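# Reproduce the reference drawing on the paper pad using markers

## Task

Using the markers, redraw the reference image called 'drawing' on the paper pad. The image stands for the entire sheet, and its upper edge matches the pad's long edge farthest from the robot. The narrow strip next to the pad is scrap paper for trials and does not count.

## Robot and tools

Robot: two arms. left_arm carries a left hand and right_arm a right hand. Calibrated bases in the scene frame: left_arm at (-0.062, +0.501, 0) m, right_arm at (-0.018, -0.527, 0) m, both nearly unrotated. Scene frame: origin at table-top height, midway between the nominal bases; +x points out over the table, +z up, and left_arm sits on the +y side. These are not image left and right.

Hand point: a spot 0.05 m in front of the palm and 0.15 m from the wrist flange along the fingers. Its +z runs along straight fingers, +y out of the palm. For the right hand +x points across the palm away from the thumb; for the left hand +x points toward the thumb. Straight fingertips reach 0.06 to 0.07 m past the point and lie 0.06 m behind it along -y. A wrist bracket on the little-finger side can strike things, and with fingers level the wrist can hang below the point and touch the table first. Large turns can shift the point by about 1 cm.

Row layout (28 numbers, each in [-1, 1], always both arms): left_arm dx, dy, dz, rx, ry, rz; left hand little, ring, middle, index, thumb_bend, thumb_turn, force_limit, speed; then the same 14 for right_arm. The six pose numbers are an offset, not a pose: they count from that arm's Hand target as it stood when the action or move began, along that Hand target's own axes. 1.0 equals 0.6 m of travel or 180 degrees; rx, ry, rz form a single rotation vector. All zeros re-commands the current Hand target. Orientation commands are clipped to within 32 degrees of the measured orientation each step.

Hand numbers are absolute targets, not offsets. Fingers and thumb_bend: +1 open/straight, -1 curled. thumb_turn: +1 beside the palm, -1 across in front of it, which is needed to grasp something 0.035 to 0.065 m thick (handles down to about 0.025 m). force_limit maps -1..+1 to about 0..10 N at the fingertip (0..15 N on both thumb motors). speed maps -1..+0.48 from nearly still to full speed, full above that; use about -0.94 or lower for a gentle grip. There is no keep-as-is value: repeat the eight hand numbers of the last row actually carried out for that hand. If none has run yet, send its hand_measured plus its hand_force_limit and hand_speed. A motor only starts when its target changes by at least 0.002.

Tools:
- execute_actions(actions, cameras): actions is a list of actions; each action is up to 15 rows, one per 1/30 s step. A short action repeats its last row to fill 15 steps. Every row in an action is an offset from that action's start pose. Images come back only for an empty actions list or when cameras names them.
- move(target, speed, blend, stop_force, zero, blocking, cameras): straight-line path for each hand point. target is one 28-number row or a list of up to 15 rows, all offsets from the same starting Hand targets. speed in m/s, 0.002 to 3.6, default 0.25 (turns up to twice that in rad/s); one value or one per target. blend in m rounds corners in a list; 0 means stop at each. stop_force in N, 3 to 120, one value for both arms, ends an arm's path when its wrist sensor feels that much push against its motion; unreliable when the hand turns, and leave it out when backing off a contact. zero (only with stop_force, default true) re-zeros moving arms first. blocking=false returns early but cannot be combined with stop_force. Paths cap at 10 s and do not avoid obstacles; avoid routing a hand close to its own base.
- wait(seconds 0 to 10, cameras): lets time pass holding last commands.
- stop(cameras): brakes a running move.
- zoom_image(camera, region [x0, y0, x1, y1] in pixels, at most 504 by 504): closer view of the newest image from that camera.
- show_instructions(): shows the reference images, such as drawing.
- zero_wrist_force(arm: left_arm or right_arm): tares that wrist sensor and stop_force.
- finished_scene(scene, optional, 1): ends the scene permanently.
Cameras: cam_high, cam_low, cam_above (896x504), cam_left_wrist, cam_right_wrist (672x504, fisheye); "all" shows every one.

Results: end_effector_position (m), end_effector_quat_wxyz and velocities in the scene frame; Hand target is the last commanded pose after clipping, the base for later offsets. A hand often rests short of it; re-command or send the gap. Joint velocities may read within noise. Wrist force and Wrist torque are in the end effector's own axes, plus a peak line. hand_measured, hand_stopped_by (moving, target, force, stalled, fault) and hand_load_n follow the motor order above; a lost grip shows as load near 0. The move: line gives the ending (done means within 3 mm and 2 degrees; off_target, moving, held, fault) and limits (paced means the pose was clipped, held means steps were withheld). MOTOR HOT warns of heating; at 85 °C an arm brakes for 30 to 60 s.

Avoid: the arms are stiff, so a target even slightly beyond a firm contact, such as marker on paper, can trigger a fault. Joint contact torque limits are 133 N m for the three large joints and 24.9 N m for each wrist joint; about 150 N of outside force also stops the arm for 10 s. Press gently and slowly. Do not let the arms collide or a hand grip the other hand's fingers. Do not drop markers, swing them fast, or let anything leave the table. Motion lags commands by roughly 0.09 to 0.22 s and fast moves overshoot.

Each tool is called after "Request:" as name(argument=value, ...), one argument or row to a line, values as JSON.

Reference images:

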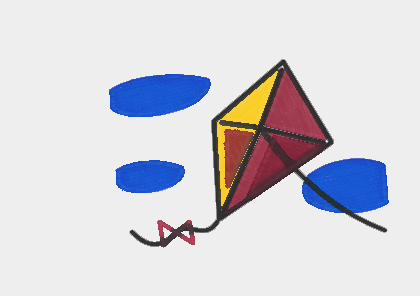

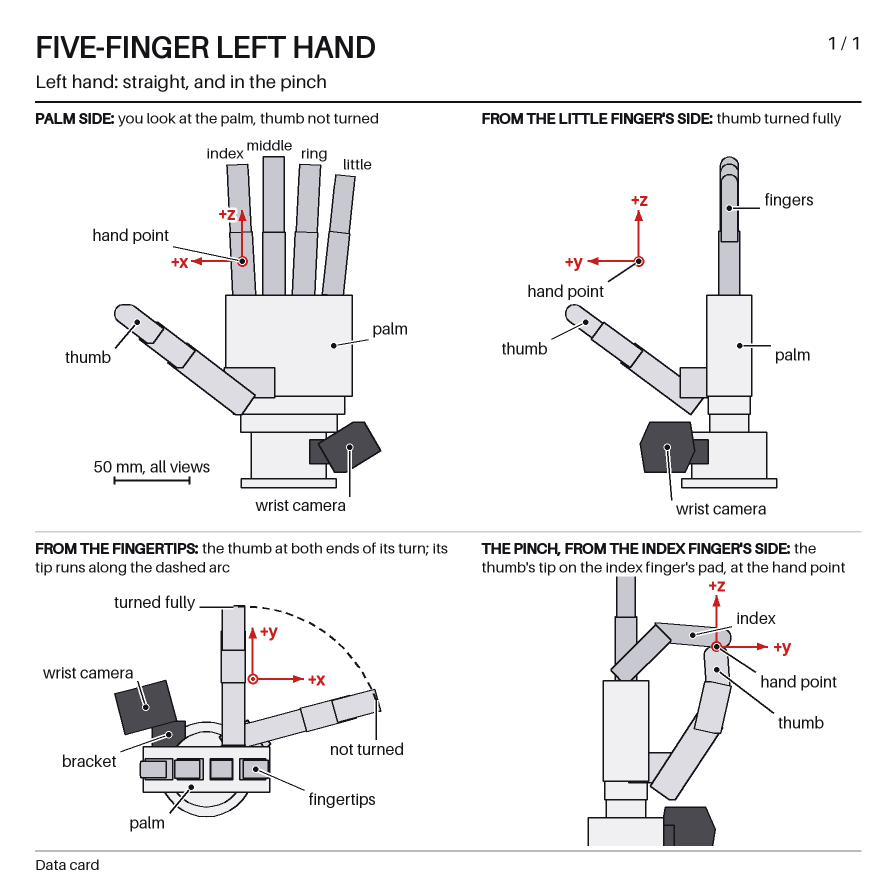

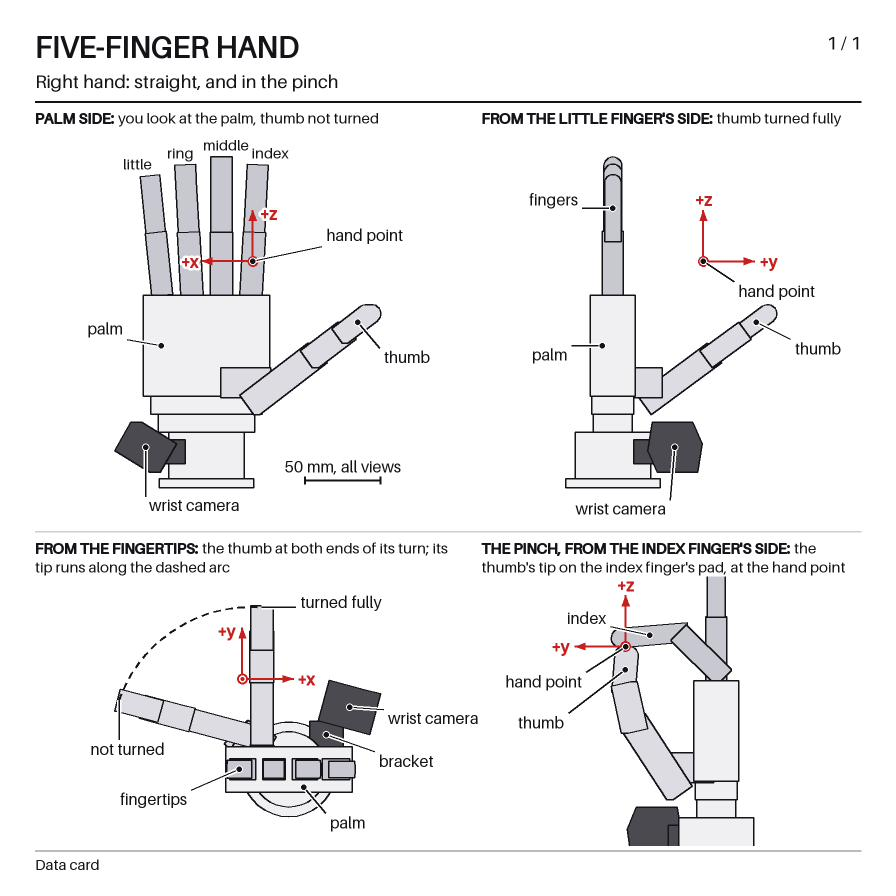

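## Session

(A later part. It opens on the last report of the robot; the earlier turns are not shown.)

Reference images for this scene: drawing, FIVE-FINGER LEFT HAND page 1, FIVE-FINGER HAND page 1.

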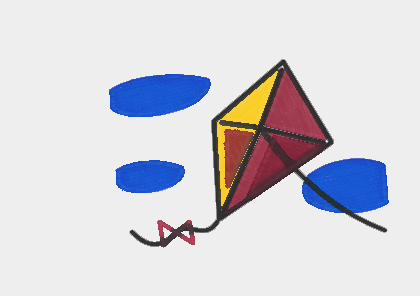

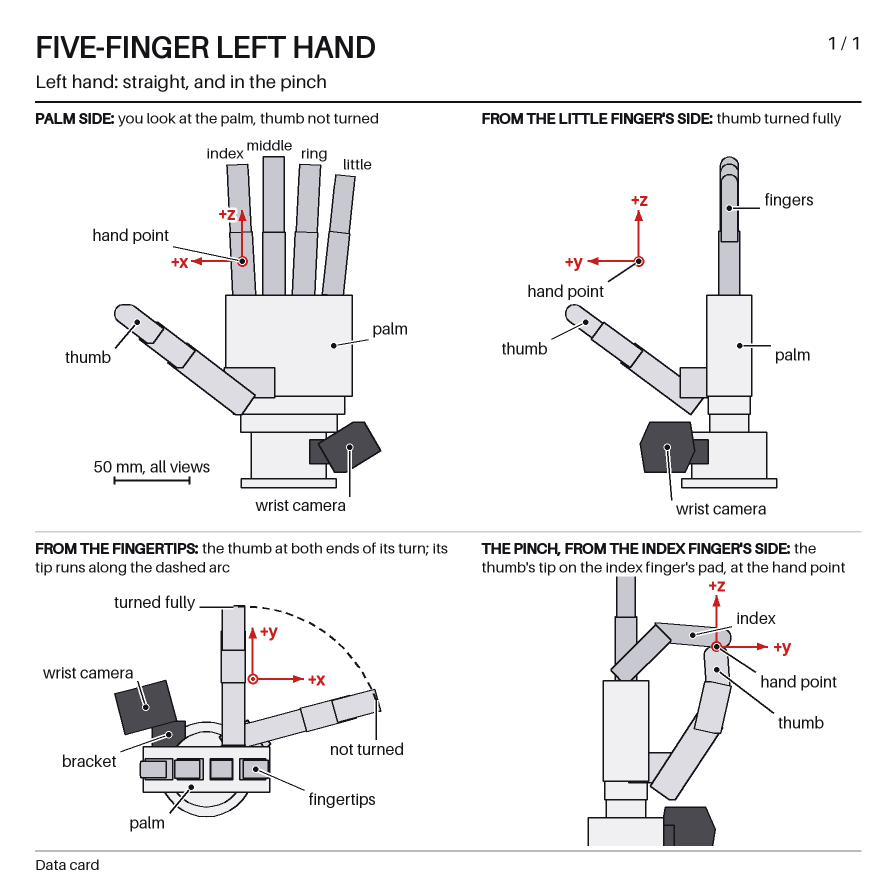

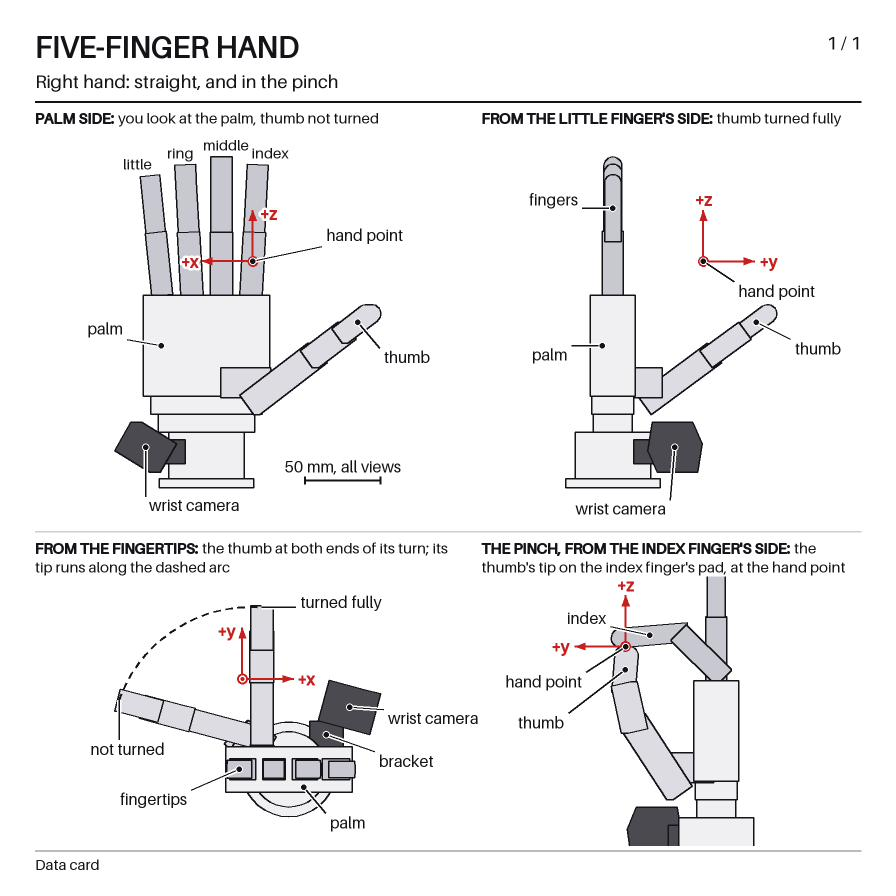

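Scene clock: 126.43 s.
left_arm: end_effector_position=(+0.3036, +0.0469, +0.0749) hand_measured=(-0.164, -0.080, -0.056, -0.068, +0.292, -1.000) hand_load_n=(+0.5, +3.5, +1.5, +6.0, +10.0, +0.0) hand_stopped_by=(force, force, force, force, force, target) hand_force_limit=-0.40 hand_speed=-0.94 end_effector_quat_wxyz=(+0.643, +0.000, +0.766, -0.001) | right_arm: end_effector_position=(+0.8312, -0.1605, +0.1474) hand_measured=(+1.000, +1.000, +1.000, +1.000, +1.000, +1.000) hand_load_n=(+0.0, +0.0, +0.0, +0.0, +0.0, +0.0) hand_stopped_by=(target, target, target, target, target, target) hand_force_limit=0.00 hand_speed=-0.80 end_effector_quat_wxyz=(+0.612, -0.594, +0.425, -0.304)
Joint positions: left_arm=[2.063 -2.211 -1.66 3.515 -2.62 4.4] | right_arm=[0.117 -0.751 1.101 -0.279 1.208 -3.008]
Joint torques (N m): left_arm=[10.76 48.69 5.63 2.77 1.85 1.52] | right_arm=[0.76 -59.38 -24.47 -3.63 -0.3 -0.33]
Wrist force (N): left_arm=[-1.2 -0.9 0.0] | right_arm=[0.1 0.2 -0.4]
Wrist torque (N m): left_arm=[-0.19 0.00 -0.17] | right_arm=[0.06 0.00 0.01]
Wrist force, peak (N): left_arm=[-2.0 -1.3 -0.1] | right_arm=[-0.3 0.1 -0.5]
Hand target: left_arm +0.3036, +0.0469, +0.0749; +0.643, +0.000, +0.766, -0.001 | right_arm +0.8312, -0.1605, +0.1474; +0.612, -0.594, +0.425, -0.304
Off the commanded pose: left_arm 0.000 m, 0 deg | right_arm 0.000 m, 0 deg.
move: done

Request:
move(
  target=[0.00049,0,0.00009,0,0,0,-0.3,-0.29,-0.28,-0.3,0.15,-1,-0.4,-0.94,0,0,0,0,0,0,1,1,1,1,1,1,0,-0.8],
  speed=0.01,
)

Request:
move(
  target=[0,0.05,0,0,0,0,-0.3,-0.29,-0.28,-0.3,0.15,-1,-0.4,-0.94,0,0,0,0,0,0,1,1,1,1,1,1,0,-0.8],
  speed=0.04,
)

Request:
move(
  target=[0.00049,0.05,0.00009,0,0,0,-0.3,-0.29,-0.28,-0.3,0.15,-1,-0.4,-0.94,0,0,0,0,0,0,1,1,1,1,1,1,0,-0.8],
  speed=0.04,
)

Request:
move(
  target=[-0.1,0,-0.0174,0,0,0,-0.3,-0.29,-0.28,-0.3,0.15,-1,-0.4,-0.94,0,0,0,0,0,0,1,1,1,1,1,1,0,-0.8],
  speed=0.1,
)

Request:
move(
  target=[-0.0696,0.1667,-0.1815,0,0,0,-0.3,-0.29,-0.28,-0.3,0.15,-1,-0.4,-0.94,0,0,0,0,0,0,1,1,1,1,1,1,0,-0.8],
  speed=0.25,
  cameras=["cam_above"],
)

Request:
zoom_image(
  camera="cam_above",
  region=[320, 350, 440, 430],
)

Request:
zoom_image(
  camera="cam_above",
  region=[420, 350, 540, 430],
)

Scene clock: 128.07 s.
left_arm: end_effector_position=(+0.3036, +0.0469, +0.0746) hand_measured=(-0.164, -0.080, -0.056, -0.068, +0.292, -1.000) hand_load_n=(+1.0, +3.5, +2.0, +6.0, +10.0, +0.0) hand_stopped_by=(force, force, force, force, force, target) hand_force_limit=-0.40 hand_speed=-0.94 end_effector_quat_wxyz=(+0.643, +0.000, +0.766, -0.001) | right_arm: end_effector_position=(+0.8312, -0.1605, +0.1474) hand_measured=(+1.000, +1.000, +1.000, +1.000, +1.000, +1.000) hand_load_n=(-0.5, +0.0, +0.0, +0.0, +0.0, +0.0) hand_stopped_by=(target, target, target, target, target, target) hand_force_limit=0.00 hand_speed=-0.80 end_effector_quat_wxyz=(+0.612, -0.594, +0.425, -0.304)
Joint positions: left_arm=[2.063 -2.211 -1.66 3.516 -2.62 4.4] | right_arm=[0.117 -0.751 1.101 -0.279 1.208 -3.008]
Joint torques (N m): left_arm=[10.69 30.81 6.49 2.67 1.93 1.28] | right_arm=[0.51 -59.12 -23.95 -3.79 -0.5 -0.33]
Wrist force (N): left_arm=[-2.3 -0.8 -0.3] | right_arm=[-0.1 0.2 -0.6]
Wrist torque (N m): left_arm=[-0.17 0.02 -0.16] | right_arm=[0.07 0.03 0.00]
Wrist force, peak (N): left_arm=[-2.3 -0.8 -0.3] | right_arm=[-0.1 0.2 -0.6]
Hand target: left_arm +0.3036, +0.0469, +0.0746; +0.643, +0.000, +0.766, -0.001 | right_arm +0.8312, -0.1605, +0.1474; +0.612, -0.594, +0.425, -0.304
Off the commanded pose: left_arm 0.000 m, 0 deg | right_arm 0.000 m, 0 deg.
move: done

Scene clock: 129.23 s.
left_arm: end_effector_position=(+0.3037, +0.0769, +0.0746) hand_measured=(-0.164, -0.080, -0.056, -0.068, +0.292, -1.000) hand_load_n=(+0.5, +4.0, +1.5, +5.5, +10.0, +0.0) hand_stopped_by=(force, force, force, force, force, target) hand_force_limit=-0.40 hand_speed=-0.94 end_effector_quat_wxyz=(+0.643, +0.000, +0.766, -0.001) | right_arm: end_effector_position=(+0.8312, -0.1605, +0.1474) hand_measured=(+1.000, +1.000, +1.000, +1.000, +1.000, +1.000) hand_load_n=(+0.0, +0.0, +0.0, -0.5, +0.0, +0.0) hand_stopped_by=(target, target, target, target, target, target) hand_force_limit=0.00 hand_speed=-0.80 end_effector_quat_wxyz=(+0.612, -0.594, +0.425, -0.304)
Joint positions: left_arm=[2.092 -2.156 -1.761 3.578 -2.593 4.42] | right_arm=[0.117 -0.751 1.101 -0.279 1.208 -3.008]
Joint torques (N m): left_arm=[11.13 46.93 4.58 2.45 1.79 1.42] | right_arm=[-0.2 -58.93 -24 -3.81 -0.37 -0.45]
Wrist force (N): left_arm=[-2.1 -1.0 -0.2] | right_arm=[0.0 0.0 -0.3]
Wrist torque (N m): left_arm=[-0.16 0.02 -0.17] | right_arm=[0.02 0.01 0.00]
Wrist force, peak (N): left_arm=[-3.2 -1.9 -0.6] | right_arm=[-0.2 0.0 -0.5]
Hand target: left_arm +0.3037, +0.0769, +0.0746; +0.643, +0.000, +0.766, -0.001 | right_arm +0.8312, -0.1605, +0.1474; +0.612, -0.594, +0.425, -0.304
Off the commanded pose: left_arm 0.000 m, 0 deg | right_arm 0.000 m, 0 deg.
move: done

Scene clock: 130.40 s.
left_arm: end_effector_position=(+0.3037, +0.1069, +0.0742) hand_measured=(-0.164, -0.080, -0.056, -0.068, +0.292, -1.000) hand_load_n=(+0.5, +4.5, +1.5, +5.5, +9.5, -0.5) hand_stopped_by=(force, force, force, force, force, target) hand_force_limit=-0.40 hand_speed=-0.94 end_effector_quat_wxyz=(+0.643, +0.000, +0.766, -0.001) | right_arm: end_effector_position=(+0.8312, -0.1605, +0.1474) hand_measured=(+1.000, +1.000, +1.000, +1.000, +1.000, +1.000) hand_load_n=(+0.0, +0.0, +0.0, +0.0, +0.0, +0.0) hand_stopped_by=(target, target, target, target, target, target) hand_force_limit=0.00 hand_speed=-0.80 end_effector_quat_wxyz=(+0.612, -0.594, +0.425, -0.304)
Joint positions: left_arm=[2.125 -2.101 -1.859 3.639 -2.561 4.44] | right_arm=[0.117 -0.751 1.101 -0.279 1.208 -3.008]
Joint torques (N m): left_arm=[11.61 42.33 3.91 2.53 1.69 1.43] | right_arm=[0.2 -58.44 -24.09 -3.71 -0.47 -0.38]
Wrist force (N): left_arm=[-3.8 -1.8 -0.8] | right_arm=[0.0 -0.1 -0.3]
Wrist torque (N m): left_arm=[-0.21 0.03 -0.19] | right_arm=[0.01 0.01 0.00]
Wrist force, peak (N): left_arm=[-4.2 -1.5 -0.7] | right_arm=[-0.4 0.1 -0.4]
Hand target: left_arm +0.3037, +0.1069, +0.0742; +0.643, +0.000, +0.766, -0.001 | right_arm +0.8312, -0.1605, +0.1474; +0.612, -0.594, +0.425, -0.304
Off the commanded pose: left_arm 0.000 m, 0 deg | right_arm 0.000 m, 0 deg.
move: done

Scene clock: 131.50 s.
left_arm: end_effector_position=(+0.3038, +0.1070, +0.1351) hand_measured=(-0.164, -0.080, -0.056, -0.068, +0.292, -1.000) hand_load_n=(+0.0, +3.5, +1.5, +6.0, +10.0, +0.0) hand_stopped_by=(force, force, force, force, force, target) hand_force_limit=-0.40 hand_speed=-0.94 end_effector_quat_wxyz=(+0.643, +0.000, +0.766, -0.001) | right_arm: end_effector_position=(+0.8312, -0.1605, +0.1474) hand_measured=(+1.000, +1.000, +1.000, +1.000, +1.000, +1.000) hand_load_n=(+0.0, +0.0, +0.0, +0.0, +0.0, -0.5) hand_stopped_by=(target, target, target, target, target, target) hand_force_limit=0.00 hand_speed=-0.80 end_effector_quat_wxyz=(+0.612, -0.594, +0.425, -0.304)
Joint positions: left_arm=[2.125 -2 -1.818 3.496 -2.561 4.44] | right_arm=[0.117 -0.751 1.101 -0.279 1.208 -3.008]
Joint torques (N m): left_arm=[10.78 43.58 22.02 -3.03 1.46 -1.43] | right_arm=[0.06 -58.45 -24.49 -3.68 -0.43 -0.35]
Wrist force (N): left_arm=[-1.0 -0.7 -0.1] | right_arm=[0.1 0.0 -0.4]
Wrist torque (N m): left_arm=[-0.15 0.01 -0.08] | right_arm=[0.02 0.00 0.00]
Wrist force, peak (N): left_arm=[-3.7 -2.0 -0.5] | right_arm=[-0.1 0.0 -0.6]
Hand target: left_arm +0.3038, +0.1070, +0.1351; +0.643, +0.000, +0.766, -0.001 | right_arm +0.8312, -0.1605, +0.1474; +0.612, -0.594, +0.425, -0.304
Off the commanded pose: left_arm 0.000 m, 0 deg | right_arm 0.000 m, 0 deg.
move: done

Scene clock: 132.73 s.
left_arm: end_effector_position=(+0.2038, +0.2071, +0.1950) hand_measured=(-0.164, -0.080, -0.056, -0.068, +0.292, -1.000) hand_load_n=(+0.0, +3.5, +2.0, +6.0, +10.0, +0.0) hand_stopped_by=(force, force, force, force, force, target) hand_force_limit=-0.40 hand_speed=-0.94 end_effector_quat_wxyz=(+0.643, +0.000, +0.766, -0.001) | right_arm: end_effector_position=(+0.8312, -0.1605, +0.1474) hand_measured=(+1.000, +1.000, +1.000, +1.000, +1.000, +1.000) hand_load_n=(+0.0, +0.0, +0.0, +0.0, +0.0, -0.5) hand_stopped_by=(target, target, target, target, target, target) hand_force_limit=0.00 hand_speed=-0.80 end_effector_quat_wxyz=(+0.612, -0.594, +0.425, -0.304)
Joint positions: left_arm=[2.026 -1.673 -2.076 3.37 -2.655 4.372] | right_arm=[0.117 -0.751 1.101 -0.279 1.208 -3.008]
Joint torques (N m): left_arm=[-10.74 29.75 8.26 -3.56 -3.11 -1.46] | right_arm=[0.36 -59.29 -24.26 -3.65 -0.43 -0.43]
Wrist force (N): left_arm=[-1.2 -0.7 -0.2] | right_arm=[0.0 -0.2 -0.4]
Wrist torque (N m): left_arm=[-0.16 0.03 -0.03] | right_arm=[-0.01 0.02 -0.01]
Wrist force, peak (N): left_arm=[-0.8 -1.7 1.0] | right_arm=[-0.2 -0.2 -0.5]
Hand target: left_arm +0.2038, +0.2071, +0.1950; +0.643, +0.000, +0.766, -0.001 | right_arm +0.8312, -0.1605, +0.1474; +0.612, -0.594, +0.425, -0.304
Off the commanded pose: left_arm 0.000 m, 0 deg | right_arm 0.000 m, 0 deg.
move: done
Images, in order (width x height): cam_above 896x504.

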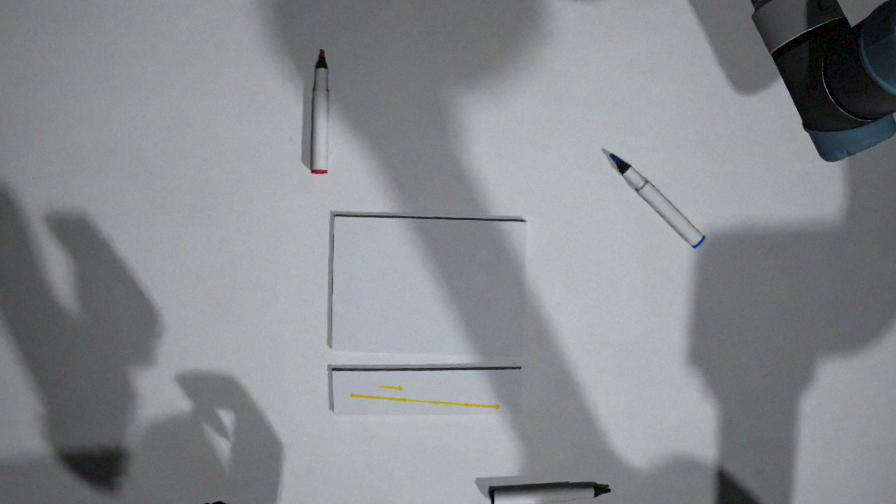

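Scaled by 4.200 from the camera's 896x504 image, which has a finer 1280x720 frame.

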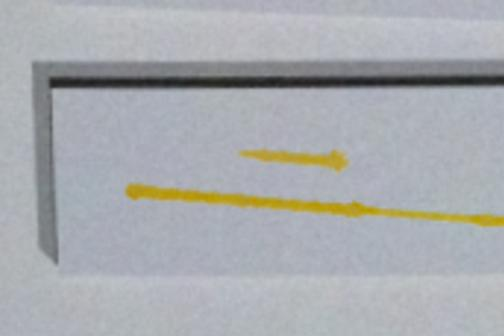

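Scaled by 4.200 from the camera's 896x504 image, which has a finer 1280x720 frame.

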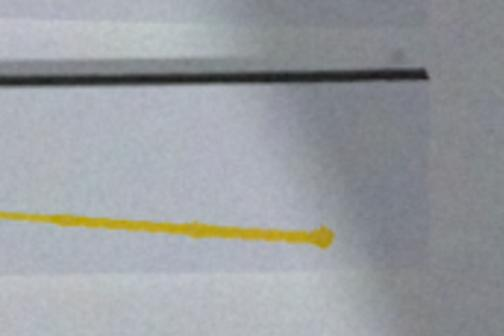

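Request:
zoom_image(
  camera="cam_above",
  region=[315, 200, 365, 230],
)

Request:
zoom_image(
  camera="cam_above",
  region=[495, 200, 545, 230],
)

Request:
zoom_image(
  camera="cam_above",
  region=[315, 330, 365, 360],
)

Request:
zoom_image(
  camera="cam_above",
  region=[495, 335, 545, 365],
)

Scaled by 10.080 from the camera's 896x504 image, which has a finer 1280x720 frame.

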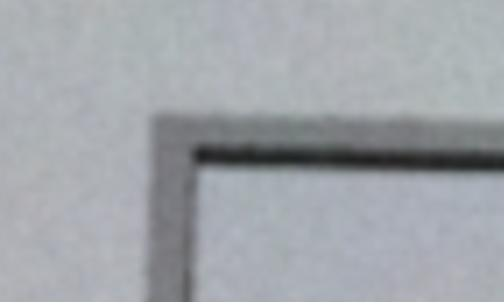

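Scaled by 10.080 from the camera's 896x504 image, which has a finer 1280x720 frame.

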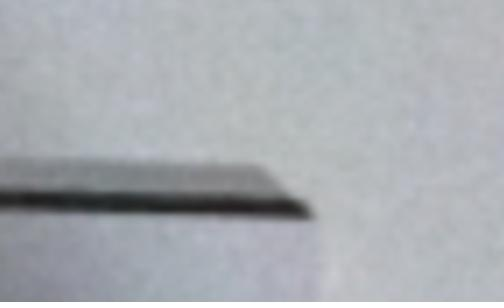

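Scaled by 10.080 from the camera's 896x504 image, which has a finer 1280x720 frame.

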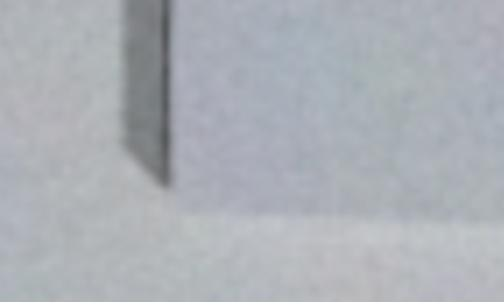

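Scaled by 10.080 from the camera's 896x504 image, which has a finer 1280x720 frame.

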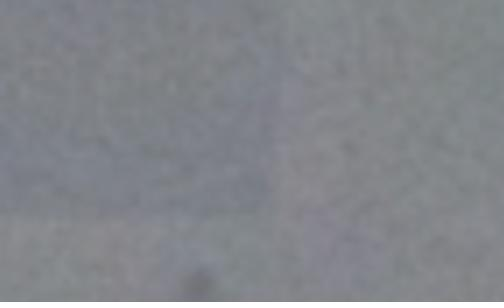

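Request:
show_instructions(
)

Reference images for this scene: drawing, FIVE-FINGER LEFT HAND page 1, FIVE-FINGER HAND page 1.

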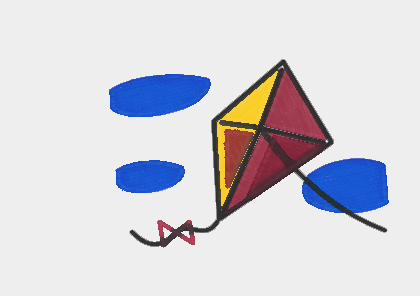

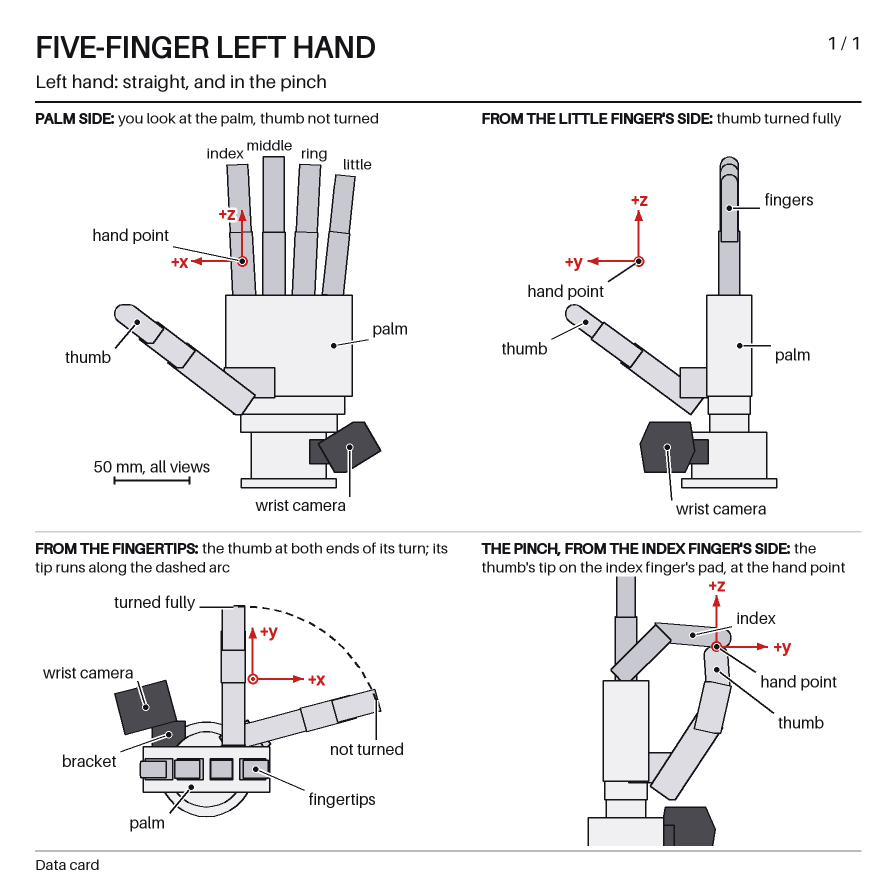

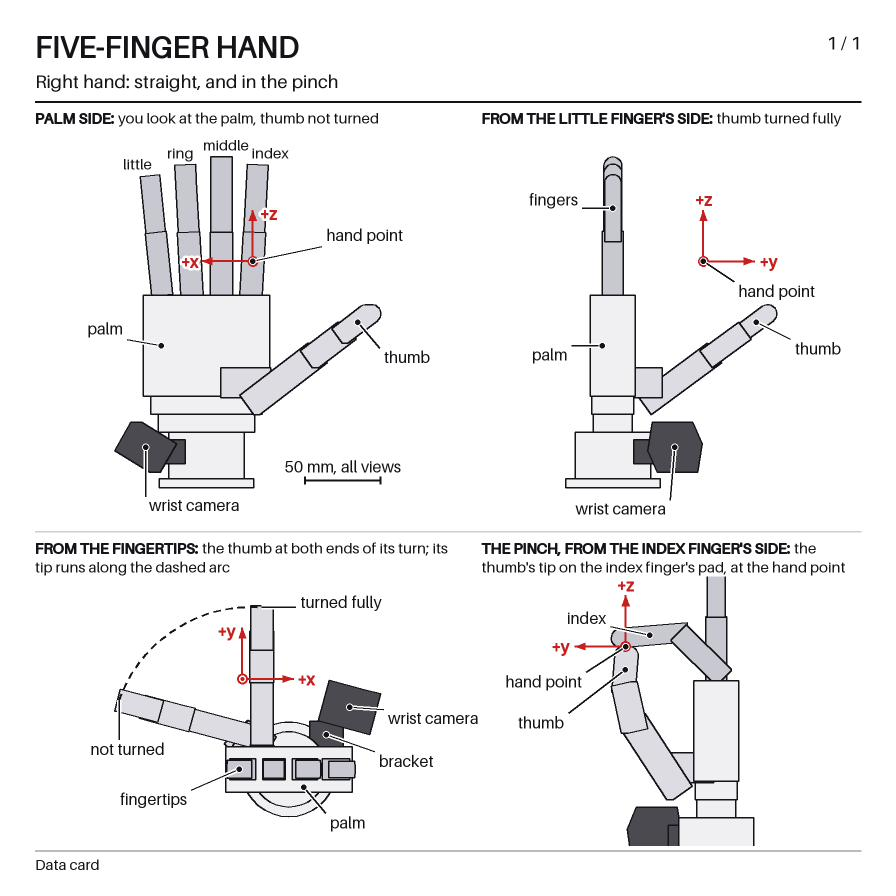

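Request:
move(
  target=[0.0906,-0.312,0.3984,0,0,0,-0.3,-0.29,-0.28,-0.3,0.15,-1,-0.4,-0.94,0,0,0,0,0,0,1,1,1,1,1,1,0,-0.8],
  speed=0.25,
  cameras=["cam_above","cam_low"],
)

Request:
zoom_image(
  camera="cam_low",
  region=[360, 220, 520, 330],
)

Scene clock: 143.40 s.
left_arm: end_effector_position=(+0.4297, +0.0197, +0.1003) hand_measured=(-0.164, -0.080, -0.056, -0.068, +0.292, -1.000) hand_load_n=(+0.5, +3.5, +2.0, +6.0, +10.0, +0.0) hand_stopped_by=(force, force, force, force, force, target) hand_force_limit=-0.40 hand_speed=-0.94 end_effector_quat_wxyz=(+0.643, +0.000, +0.766, -0.001) | right_arm: end_effector_position=(+0.8312, -0.1605, +0.1474) hand_measured=(+1.000, +1.000, +1.000, +1.000, +1.000, +1.000) hand_load_n=(+0.0, +0.0, +0.0, +0.0, +0.0, +0.0) hand_stopped_by=(target, target, target, target, target, target) hand_force_limit=0.00 hand_speed=-0.80 end_effector_quat_wxyz=(+0.612, -0.594, +0.425, -0.304)
Joint positions: left_arm=[2.229 -2.288 -1.427 3.436 -2.462 4.492] | right_arm=[0.117 -0.751 1.101 -0.279 1.208 -3.008]
Joint torques (N m): left_arm=[10.93 34.98 24.26 -2.77 -3 -1.31] | right_arm=[-0.82 -58.85 -24.27 -3.69 -0.51 -0.17]
Wrist force (N): left_arm=[-1.0 -1.1 -0.2] | right_arm=[0.1 -0.1 -0.5]
Wrist torque (N m): left_arm=[-0.22 -0.01 -0.03] | right_arm=[0.00 0.00 0.00]
Wrist force, peak (N): left_arm=[-1.5 0.3 -1.5] | right_arm=[0.0 0.2 -0.6]
Hand target: left_arm +0.4297, +0.0197, +0.1003; +0.643, +0.000, +0.766, -0.001 | right_arm +0.8312, -0.1605, +0.1474; +0.612, -0.594, +0.425, -0.304
Off the commanded pose: left_arm 0.000 m, 0 deg | right_arm 0.000 m, 0 deg.
move: done
Images, in order (width x height): cam_low 896x504, cam_above 896x504.

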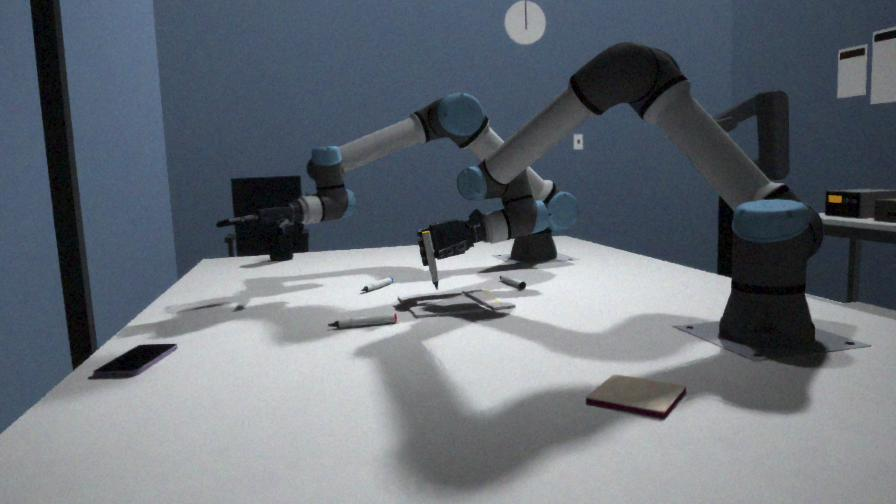

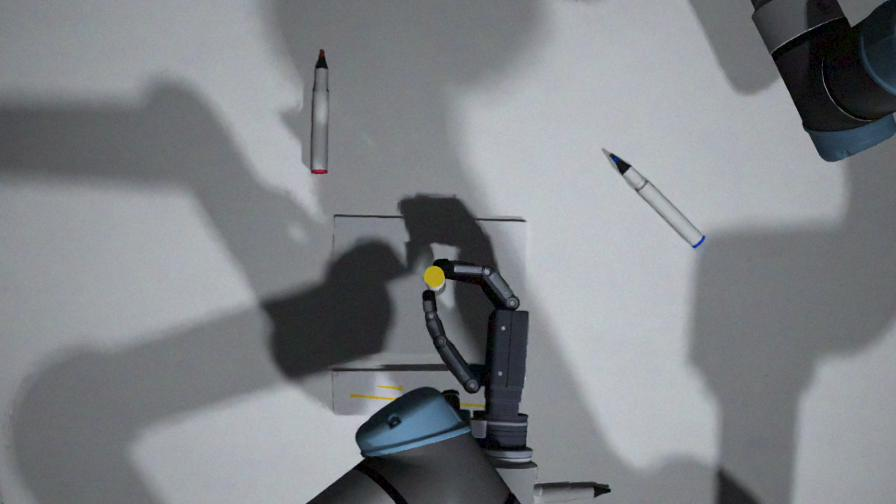

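Scaled by 3.150 from the camera's 896x504 image, which has a finer 1280x720 frame.

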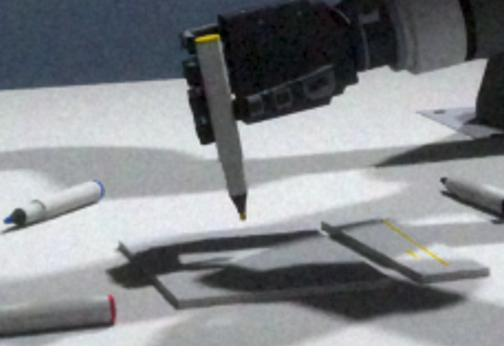

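Request:
move(
  target=[0.0328,0,0.0058,0,0,0,-0.3,-0.29,-0.28,-0.3,0.15,-1,-0.4,-0.94,0,0,0,0,0,0,1,1,1,1,1,1,0,-0.8],
  speed=0.1,
)

Request:
move(
  target=[0.0246,0,0.0043,0,0,0,-0.3,-0.29,-0.28,-0.3,0.15,-1,-0.4,-0.94,0,0,0,0,0,0,1,1,1,1,1,1,0,-0.8],
  speed=0.006,
  stop_force=3,
)

Scene clock: 144.60 s.
left_arm: end_effector_position=(+0.4297, +0.0197, +0.0803) hand_measured=(-0.164, -0.080, -0.056, -0.068, +0.292, -1.000) hand_load_n=(+0.0, +3.5, +1.5, +6.0, +10.0, +0.0) hand_stopped_by=(force, force, force, force, force, target) hand_force_limit=-0.40 hand_speed=-0.94 end_effector_quat_wxyz=(+0.643, +0.000, +0.766, -0.001) | right_arm: end_effector_position=(+0.8312, -0.1605, +0.1474) hand_measured=(+1.000, +1.000, +1.000, +1.000, +1.000, +1.000) hand_load_n=(+0.0, +0.0, +0.0, +0.0, +0.0, -0.5) hand_stopped_by=(target, target, target, target, target, target) hand_force_limit=0.00 hand_speed=-0.80 end_effector_quat_wxyz=(+0.612, -0.594, +0.425, -0.304)
Joint positions: left_arm=[2.229 -2.315 -1.439 3.474 -2.462 4.492] | right_arm=[0.117 -0.751 1.101 -0.279 1.208 -3.008]
Joint torques (N m): left_arm=[10.43 36.52 8.4 3.16 -2.42 1.4] | right_arm=[0.03 -58.7 -24.87 -3.8 -0.35 -0.26]
Wrist force (N): left_arm=[-0.8 -1.0 -0.2] | right_arm=[-0.1 0.0 -0.2]
Wrist torque (N m): left_arm=[-0.21 -0.03 -0.04] | right_arm=[0.01 0.02 -0.01]
Wrist force, peak (N): left_arm=[-1.5 -0.7 -0.2] | right_arm=[-0.2 0.1 -0.5]
Hand target: left_arm +0.4298, +0.0197, +0.0803; +0.643, +0.000, +0.766, -0.001 | right_arm +0.8312, -0.1605, +0.1474; +0.612, -0.594, +0.425, -0.304
Off the commanded pose: left_arm 0.000 m, 0 deg | right_arm 0.000 m, 0 deg.
move: done

Scene clock: 146.73 s.
left_arm: end_effector_position=(+0.4298, +0.0197, +0.0746) hand_measured=(-0.164, -0.080, -0.056, -0.068, +0.292, -1.000) hand_load_n=(+0.5, +4.0, +1.5, +5.5, +10.0, +0.0) hand_stopped_by=(force, force, force, force, force, target) hand_force_limit=-0.40 hand_speed=-0.94 end_effector_quat_wxyz=(+0.643, +0.000, +0.766, -0.001) | right_arm: end_effector_position=(+0.8312, -0.1605, +0.1474) hand_measured=(+1.000, +1.000, +1.000, +1.000, +1.000, +1.000) hand_load_n=(+0.0, +0.0, +0.0, +0.0, +0.0, -0.5) hand_stopped_by=(target, target, target, target, target, target) hand_force_limit=0.00 hand_speed=-0.80 end_effector_quat_wxyz=(+0.612, -0.594, +0.425, -0.304)
Joint positions: left_arm=[2.229 -2.323 -1.442 3.485 -2.462 4.492] | right_arm=[0.117 -0.751 1.101 -0.279 1.208 -3.008]
Joint torques (N m): left_arm=[8.02 52.27 21.16 -3.18 -1.32 0.91] | right_arm=[-0.01 -59.14 -24.61 -3.8 -0.41 -0.4]
Wrist force (N): left_arm=[-4.5 -0.9 -0.3] | right_arm=[-0.1 -0.1 -0.3]
Wrist torque (N m): left_arm=[-0.18 -0.02 -0.03] | right_arm=[0.01 0.03 -0.01]
Wrist force, peak (N): left_arm=[-5.9 -1.1 -0.4] | right_arm=[-0.2 0.0 -0.6]
Hand target: left_arm +0.4298, +0.0197, +0.0746; +0.643, +0.000, +0.766, -0.001 (not the last commanded pose) | right_arm +0.8312, -0.1605, +0.1474; +0.612, -0.594, +0.425, -0.304
Off the commanded pose: left_arm 0.009 m, 0 deg | right_arm 0.000 m, 0 deg.
move: contact (left_arm)

Request:
move(
  target=[
    [0.00824,0.00447,-0.04675,0,0,0,-0.3,-0.29,-0.28,-0.3,0.15,-1,-0.4,-0.94,0,0,0,0,0,0,1,1,1,1,1,1,0,-0.8],
    [-0.0034,-0.02334,0.01929,0,0,0,-0.3,-0.29,-0.28,-0.3,0.15,-1,-0.4,-0.94,0,0,0,0,0,0,1,1,1,1,1,1,0,-0.8],
    [-0.01163,-0.03595,0.06602,0,0,0,-0.3,-0.29,-0.28,-0.3,0.15,-1,-0.4,-0.94,0,0,0,0,0,0,1,1,1,1,1,1,0,-0.8],
  ],
  speed=0.05,
)

Scene clock: 154.40 s.
left_arm: end_effector_position=(+0.4699, -0.0019, +0.0746) hand_measured=(-0.164, -0.080, -0.056, -0.068, +0.294, -1.000) hand_load_n=(+2.0, +4.5, +1.0, +4.0, +11.5, -1.0) hand_stopped_by=(force, force, force, force, force, target) hand_force_limit=-0.40 hand_speed=-0.94 end_effector_quat_wxyz=(+0.643, +0.000, +0.766, -0.001) | right_arm: end_effector_position=(+0.8312, -0.1605, +0.1474) hand_measured=(+1.000, +1.000, +1.000, +1.000, +1.000, +1.000) hand_load_n=(+0.0, +0.0, -0.5, +0.0, +0.0, +0.0) hand_stopped_by=(target, target, target, target, target, target) hand_force_limit=0.00 hand_speed=-0.80 end_effector_quat_wxyz=(+0.612, -0.594, +0.425, -0.304)
Joint positions: left_arm=[2.259 -2.396 -1.299 3.426 -2.433 4.505] | right_arm=[0.117 -0.751 1.101 -0.279 1.208 -3.008]
Joint torques (N m): left_arm=[11.28 37.16 24.07 -2.57 2.09 1.28] | right_arm=[0.59 -58.87 -25.04 -3.57 -0.39 -0.45]
Wrist force (N): left_arm=[-3.1 -0.5 -1.5] | right_arm=[0.0 0.1 -0.4]
Wrist torque (N m): left_arm=[-0.17 0.03 -0.09] | right_arm=[0.02 0.02 0.00]
Wrist force, peak (N): left_arm=[-4.9 -0.8 0.2] | right_arm=[0.0 0.0 -0.7]
Hand target: left_arm +0.4700, -0.0019, +0.0746; +0.643, +0.000, +0.766, -0.001 | right_arm +0.8312, -0.1605, +0.1474; +0.612, -0.594, +0.425, -0.304
Off the commanded pose: left_arm 0.000 m, 0 deg | right_arm 0.000 m, 0 deg.
move: done

Request:
move(
  target=[
    [0.00785,0.04773,-0.04455,0,0,0,-0.3,-0.29,-0.28,-0.3,0.15,-1,-0.4,-0.94,0,0,0,0,0,0,1,1,1,1,1,1,0,-0.8],
    [0.01987,0.04042,-0.11277,0,0,0,-0.3,-0.29,-0.28,-0.3,0.15,-1,-0.4,-0.94,0,0,0,0,0,0,1,1,1,1,1,1,0,-0.8],
    [0.01671,0.03887,-0.09484,0,0,0,-0.3,-0.29,-0.28,-0.3,0.15,-1,-0.4,-0.94,0,0,0,0,0,0,1,1,1,1,1,1,0,-0.8],
    [0.00252,0.0101,-0.01428,0,0,0,-0.3,-0.29,-0.28,-0.3,0.15,-1,-0.4,-0.94,0,0,0,0,0,0,1,1,1,1,1,1,0,-0.8],
    [0.00357,0.01648,-0.02025,0,0,0,-0.3,-0.29,-0.28,-0.3,0.15,-1,-0.4,-0.94,0,0,0,0,0,0,1,1,1,1,1,1,0,-0.8],
    [0.01509,0.03983,-0.08564,0,0,0,-0.3,-0.29,-0.28,-0.3,0.15,-1,-0.4,-0.94,0,0,0,0,0,0,1,1,1,1,1,1,0,-0.8],
    [0.0135,0.04083,-0.07658,0,0,0,-0.3,-0.29,-0.28,-0.3,0.15,-1,-0.4,-0.94,0,0,0,0,0,0,1,1,1,1,1,1,0,-0.8],
    [0.00462,0.02285,-0.02623,0,0,0,-0.3,-0.29,-0.28,-0.3,0.15,-1,-0.4,-0.94,0,0,0,0,0,0,1,1,1,1,1,1,0,-0.8],
  ],
  speed=0.05,
)

Scene clock: 162.93 s.
left_arm: end_effector_position=(+0.4540, +0.0118, +0.0746) hand_measured=(-0.164, -0.080, -0.056, -0.068, +0.294, -1.000) hand_load_n=(+0.0, +5.0, +2.0, +4.5, +10.5, -1.5) hand_stopped_by=(force, force, force, force, force, target) hand_force_limit=-0.40 hand_speed=-0.94 end_effector_quat_wxyz=(+0.643, +0.000, +0.766, -0.001) | right_arm: end_effector_position=(+0.8312, -0.1605, +0.1474) hand_measured=(+1.000, +1.000, +1.000, +1.000, +1.000, +1.000) hand_load_n=(+0.0, +0.0, +0.0, +0.0, +0.0, +0.0) hand_stopped_by=(target, target, target, target, target, target) hand_force_limit=0.00 hand_speed=-0.80 end_effector_quat_wxyz=(+0.612, -0.594, +0.425, -0.304)
Joint positions: left_arm=[2.253 -2.356 -1.377 3.462 -2.439 4.502] | right_arm=[0.117 -0.751 1.101 -0.279 1.208 -3.008]
Joint torques (N m): left_arm=[11.98 36.01 24.34 -2.53 1.98 1.39] | right_arm=[0.69 -58.24 -24.84 -3.72 -0.46 -0.21]
Wrist force (N): left_arm=[-2.3 -0.8 -0.7] | right_arm=[-0.1 0.2 -0.3]
Wrist torque (N m): left_arm=[-0.24 0.04 -0.10] | right_arm=[0.04 0.03 0.00]
Wrist force, peak (N): left_arm=[-5.3 -1.8 0.0] | right_arm=[-0.2 0.0 -0.6]
Hand target: left_arm +0.4540, +0.0118, +0.0746; +0.643, +0.000, +0.766, -0.001 | right_arm +0.8312, -0.1605, +0.1474; +0.612, -0.594, +0.425, -0.304
Off the commanded pose: left_arm 0.000 m, 0 deg | right_arm 0.000 m, 0 deg.
move: done

Request:
move(
  target=[
    [0.00105,0.00637,-0.00597,0,0,0,-0.3,-0.29,-0.28,-0.3,0.15,-1,-0.4,-0.94,0,0,0,0,0,0,1,1,1,1,1,1,0,-0.8],
    [0.00725,0.01894,-0.04114,0,0,0,-0.3,-0.29,-0.28,-0.3,0.15,-1,-0.4,-0.94,0,0,0,0,0,0,1,1,1,1,1,1,0,-0.8],
    [0.00563,0.0199,-0.03193,0,0,0,-0.3,-0.29,-0.28,-0.3,0.15,-1,-0.4,-0.94,0,0,0,0,0,0,1,1,1,1,1,1,0,-0.8],
    [0.00208,0.01269,-0.01179,0,0,0,-0.3,-0.29,-0.28,-0.3,0.15,-1,-0.4,-0.94,0,0,0,0,0,0,1,1,1,1,1,1,0,-0.8],
    [0.00313,0.01907,-0.01775,0,0,0,-0.3,-0.29,-0.28,-0.3,0.15,-1,-0.4,-0.94,0,0,0,0,0,0,1,1,1,1,1,1,0,-0.8],
    [0.00403,0.0209,-0.02286,0,0,0,-0.3,-0.29,-0.28,-0.3,0.15,-1,-0.4,-0.94,0,0,0,0,0,0,1,1,1,1,1,1,0,-0.8],
    [0.0097,0.00693,-0.05505,0,0,0,-0.3,-0.29,-0.28,-0.3,0.15,-1,-0.4,-0.94,0,0,0,0,0,0,1,1,1,1,1,1,0,-0.8],
    [-0.00149,-0.01575,0.00848,0,0,0,-0.3,-0.29,-0.28,-0.3,0.15,-1,-0.4,-0.94,0,0,0,0,0,0,1,1,1,1,1,1,0,-0.8],
    [-0.0508,-0.01575,-0.0002,0,0,0,-0.3,-0.29,-0.28,-0.3,0.15,-1,-0.4,-0.94,0,0,0,0,0,0,1,1,1,1,1,1,0,-0.8],
  ],
  speed=0.05,
)

Request:
move(
  target=[-0.04,0.35,-0.25,0,0,0,-0.3,-0.29,-0.28,-0.3,0.15,-1,-0.4,-0.94,0,0,0,0,0,0,1,1,1,1,1,1,0,-0.8],
  speed=0.3,
  cameras=["cam_above"],
)

Request:
zoom_image(
  camera="cam_above",
  region=[320, 200, 540, 365],
)

Request:
zoom_image(
  camera="cam_above",
  region=[410, 235, 480, 325],
)

Scene clock: 169.73 s.
left_arm: end_effector_position=(+0.4592, +0.0024, +0.1046) hand_measured=(-0.164, -0.080, -0.056, -0.068, +0.294, -1.000) hand_load_n=(+0.0, +3.5, +2.5, +5.5, +9.5, +0.0) hand_stopped_by=(force, force, force, force, force, target) hand_force_limit=-0.40 hand_speed=-0.94 end_effector_quat_wxyz=(+0.643, +0.000, +0.766, -0.001) | right_arm: end_effector_position=(+0.8312, -0.1605, +0.1474) hand_measured=(+1.000, +1.000, +1.000, +1.000, +1.000, +1.000) hand_load_n=(+0.0, +0.0, +0.0, +0.0, +0.0, -0.5) hand_stopped_by=(target, target, target, target, target, target) hand_force_limit=0.00 hand_speed=-0.80 end_effector_quat_wxyz=(+0.612, -0.594, +0.425, -0.304)
Joint positions: left_arm=[2.25 -2.341 -1.316 3.384 -2.442 4.501] | right_arm=[0.117 -0.751 1.101 -0.279 1.208 -3.008]
Joint torques (N m): left_arm=[10.66 55.7 23.72 -3 1.22 -1.37] | right_arm=[-0.11 -59.5 -26.02 -3.73 -0.56 -0.39]
Wrist force (N): left_arm=[-0.9 -0.7 -0.4] | right_arm=[-0.1 -0.1 -0.5]
Wrist torque (N m): left_arm=[-0.15 -0.04 -0.13] | right_arm=[0.01 0.03 -0.01]
Wrist force, peak (N): left_arm=[-4.4 -1.5 -0.2] | right_arm=[-0.1 0.0 -0.7]
Hand target: left_arm +0.4592, +0.0024, +0.1046; +0.643, +0.000, +0.766, -0.001 | right_arm +0.8312, -0.1605, +0.1474; +0.612, -0.594, +0.425, -0.304
Off the commanded pose: left_arm 0.000 m, 0 deg | right_arm 0.000 m, 0 deg.
move: done

Scene clock: 171.27 s.
left_arm: end_effector_position=(+0.3157, +0.2125, +0.1540) hand_measured=(-0.164, -0.080, -0.056, -0.068, +0.294, -1.000) hand_load_n=(+0.0, +3.5, +2.0, +6.0, +9.5, +0.0) hand_stopped_by=(force, force, force, force, force, target) hand_force_limit=-0.40 hand_speed=-0.94 end_effector_quat_wxyz=(+0.643, +0.000, +0.766, -0.001) | right_arm: end_effector_position=(+0.8312, -0.1605, +0.1474) hand_measured=(+1.000, +1.000, +1.000, +1.000, +1.000, +1.000) hand_load_n=(+0.0, +0.0, +0.0, +0.0, +0.0, +0.0) hand_stopped_by=(target, target, target, target, target, target) hand_force_limit=0.00 hand_speed=-0.80 end_effector_quat_wxyz=(+0.612, -0.594, +0.425, -0.304)
Joint positions: left_arm=[2.308 -1.755 -2.098 3.598 -2.386 4.524] | right_arm=[0.117 -0.751 1.101 -0.279 1.208 -3.008]
Joint torques (N m): left_arm=[11.53 32.81 6.72 3.24 1.97 1.46] | right_arm=[0.32 -58.75 -24.97 -3.64 -0.6 -0.26]
Wrist force (N): left_arm=[-1.4 -0.8 0.1] | right_arm=[-0.1 0.1 -0.2]
Wrist torque (N m): left_arm=[-0.20 0.08 -0.15] | right_arm=[0.03 0.02 0.00]
Wrist force, peak (N): left_arm=[-0.8 -1.6 0.6] | right_arm=[-0.3 0.1 -0.6]
Hand target: left_arm +0.3157, +0.2125, +0.1540; +0.643, +0.000, +0.766, -0.001 | right_arm +0.8312, -0.1605, +0.1474; +0.612, -0.594, +0.425, -0.304
Off the commanded pose: left_arm 0.000 m, 0 deg | right_arm 0.000 m, 0 deg.
move: done
Images, in order (width x height): cam_above 896x504.

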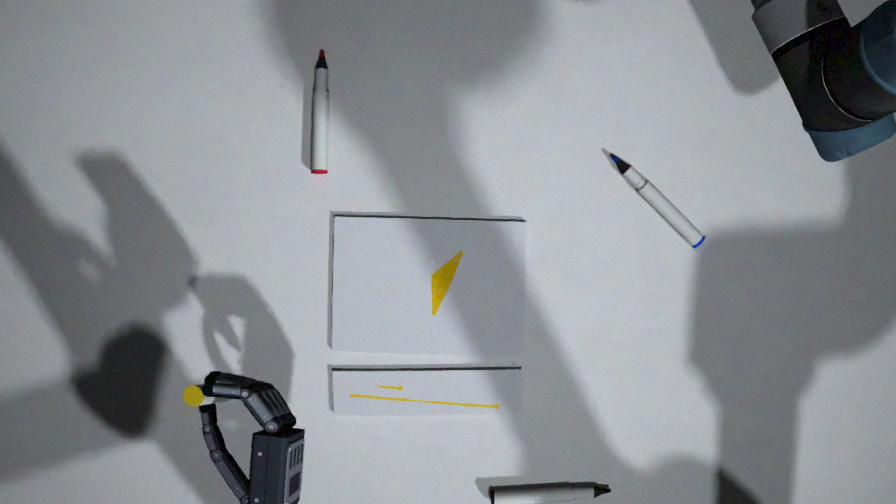

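Scaled by 2.291 from the camera's 896x504 image, which has a finer 1280x720 frame.

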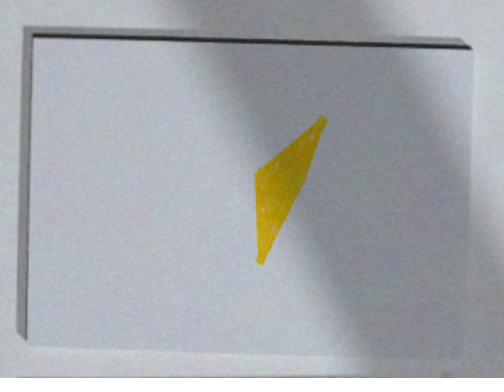

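Scaled by 5.600 from the camera's 896x504 image, which has a finer 1280x720 frame.

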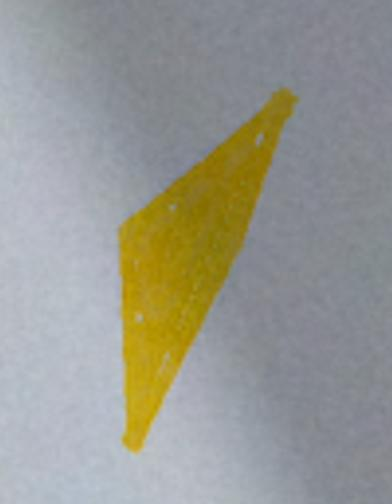

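Request:
move(
  target=[
    [0.07015,-0.35283,0.26474,0,0,0,-0.3,-0.29,-0.28,-0.3,0.15,-1,-0.4,-0.94,0,0,0,0,0,0,1,1,1,1,1,1,0,-0.8],
    [0.08722,-0.35283,0.26775,0,0,0,-0.3,-0.29,-0.28,-0.3,0.15,-1,-0.4,-0.94,0,0,0,0,0,0,1,1,1,1,1,1,0,-0.8],
    [0.09226,-0.32431,0.23915,0,0,0,-0.3,-0.29,-0.28,-0.3,0.15,-1,-0.4,-0.94,0,0,0,0,0,0,1,1,1,1,1,1,0,-0.8],
    [0.09482,-0.31374,0.22463,0,0,0,-0.3,-0.29,-0.28,-0.3,0.15,-1,-0.4,-0.94,0,0,0,0,0,0,1,1,1,1,1,1,0,-0.8],
    [0.09944,-0.3153,0.19841,0,0,0,-0.3,-0.29,-0.28,-0.3,0.15,-1,-0.4,-0.94,0,0,0,0,0,0,1,1,1,1,1,1,0,-0.8],
    [0.10079,-0.32606,0.19075,0,0,0,-0.3,-0.29,-0.28,-0.3,0.15,-1,-0.4,-0.94,0,0,0,0,0,0,1,1,1,1,1,1,0,-0.8],
    [0.09871,-0.33127,0.20252,0,0,0,-0.3,-0.29,-0.28,-0.3,0.15,-1,-0.4,-0.94,0,0,0,0,0,0,1,1,1,1,1,1,0,-0.8],
    [0.09338,-0.34468,0.23281,0,0,0,-0.3,-0.29,-0.28,-0.3,0.15,-1,-0.4,-0.94,0,0,0,0,0,0,1,1,1,1,1,1,0,-0.8],
    [0.08752,-0.35293,0.26615,0,0,0,-0.3,-0.29,-0.28,-0.3,0.15,-1,-0.4,-0.94,0,0,0,0,0,0,1,1,1,1,1,1,0,-0.8],
    [0.03827,-0.35293,0.25745,0,0,0,-0.3,-0.29,-0.28,-0.3,0.15,-1,-0.4,-0.94,0,0,0,0,0,0,1,1,1,1,1,1,0,-0.8],
  ],
  speed=[0.3,0.03,0.05,0.05,0.05,0.05,0.05,0.05,0.05,0.06],
)

Request:
move(
  target=[-0.04,0.35,-0.25,0,0,0,-0.3,-0.29,-0.28,-0.3,0.15,-1,-0.4,-0.94,0,0,0,0,0,0,1,1,1,1,1,1,0,-0.8],
  speed=0.3,
  cameras=["cam_above"],
)

Request:
zoom_image(
  camera="cam_above",
  region=[410, 235, 480, 325],
)

Scene clock: 181.17 s.
left_arm: end_effector_position=(+0.4637, +0.0006, +0.1048) hand_measured=(-0.164, -0.080, -0.056, -0.068, +0.294, -1.000) hand_load_n=(+0.0, +3.5, +2.5, +5.5, +9.5, +0.0) hand_stopped_by=(force, force, force, force, force, target) hand_force_limit=-0.40 hand_speed=-0.94 end_effector_quat_wxyz=(+0.643, +0.000, +0.766, -0.001) | right_arm: end_effector_position=(+0.8312, -0.1605, +0.1474) hand_measured=(+1.000, +1.000, +1.000, +1.000, +1.000, +1.000) hand_load_n=(+0.0, +0.0, +0.0, +0.0, +0.0, +0.0) hand_stopped_by=(target, target, target, target, target, target) hand_force_limit=0.00 hand_speed=-0.80 end_effector_quat_wxyz=(+0.612, -0.594, +0.425, -0.304)
Joint positions: left_arm=[2.254 -2.348 -1.301 3.378 -2.438 4.502] | right_arm=[0.117 -0.751 1.101 -0.279 1.208 -3.008]
Joint torques (N m): left_arm=[10.11 57.24 23.23 -2.58 0.98 -1.27] | right_arm=[0.72 -57.97 -24.56 -3.79 -0.46 -0.32]
Wrist force (N): left_arm=[-1.1 -0.8 -0.5] | right_arm=[0.0 -0.2 -0.4]
Wrist torque (N m): left_arm=[-0.15 0.01 -0.14] | right_arm=[-0.02 0.01 -0.01]
Wrist force, peak (N): left_arm=[-2.6 -1.3 0.0] | right_arm=[-0.2 0.4 -0.7]
Hand target: left_arm +0.4637, +0.0006, +0.1049; +0.643, +0.000, +0.766, -0.001 | right_arm +0.8312, -0.1605, +0.1474; +0.612, -0.594, +0.425, -0.304
Off the commanded pose: left_arm 0.000 m, 0 deg | right_arm 0.000 m, 0 deg.
move: done

Scene clock: 182.70 s.
left_arm: end_effector_position=(+0.3203, +0.2107, +0.1543) hand_measured=(-0.164, -0.080, -0.056, -0.068, +0.294, -1.000) hand_load_n=(+0.0, +3.5, +2.0, +5.5, +9.5, +0.0) hand_stopped_by=(force, force, force, force, force, target) hand_force_limit=-0.40 hand_speed=-0.94 end_effector_quat_wxyz=(+0.643, +0.000, +0.766, -0.001) | right_arm: end_effector_position=(+0.8312, -0.1605, +0.1474) hand_measured=(+1.000, +1.000, +1.000, +1.000, +1.000, +1.000) hand_load_n=(+0.0, +0.0, +0.0, +0.0, +0.0, +0.0) hand_stopped_by=(target, target, target, target, target, target) hand_force_limit=0.00 hand_speed=-0.80 end_effector_quat_wxyz=(+0.612, -0.594, +0.425, -0.304)
Joint positions: left_arm=[2.315 -1.761 -2.089 3.597 -2.38 4.526] | right_arm=[0.117 -0.751 1.101 -0.279 1.208 -3.008]
Joint torques (N m): left_arm=[11.18 31.55 7.28 3.32 1.87 1.43] | right_arm=[-0.26 -57.67 -25.4 -3.59 -0.58 -0.36]
Wrist force (N): left_arm=[-1.1 -0.6 -0.2] | right_arm=[-0.1 0.1 -0.4]
Wrist torque (N m): left_arm=[-0.14 0.03 -0.13] | right_arm=[0.03 0.03 -0.01]
Wrist force, peak (N): left_arm=[-0.9 -1.9 -0.1] | right_arm=[-0.1 0.1 -0.6]
Hand target: left_arm +0.3203, +0.2107, +0.1543; +0.643, +0.000, +0.766, -0.001 | right_arm +0.8312, -0.1605, +0.1474; +0.612, -0.594, +0.425, -0.304
Off the commanded pose: left_arm 0.000 m, 0 deg | right_arm 0.000 m, 0 deg.
move: done
Images, in order (width x height): cam_above 896x504.

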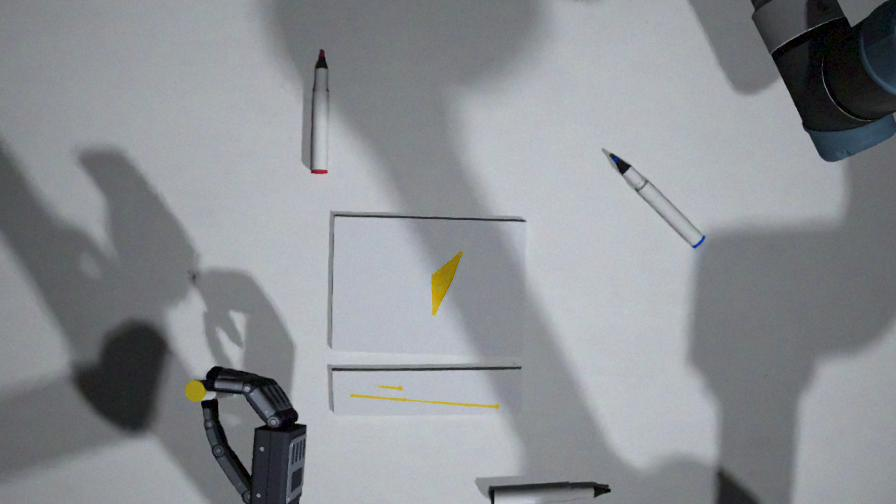

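Scaled by 5.600 from the camera's 896x504 image, which has a finer 1280x720 frame.

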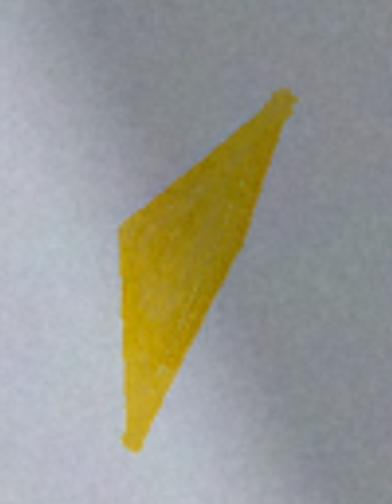

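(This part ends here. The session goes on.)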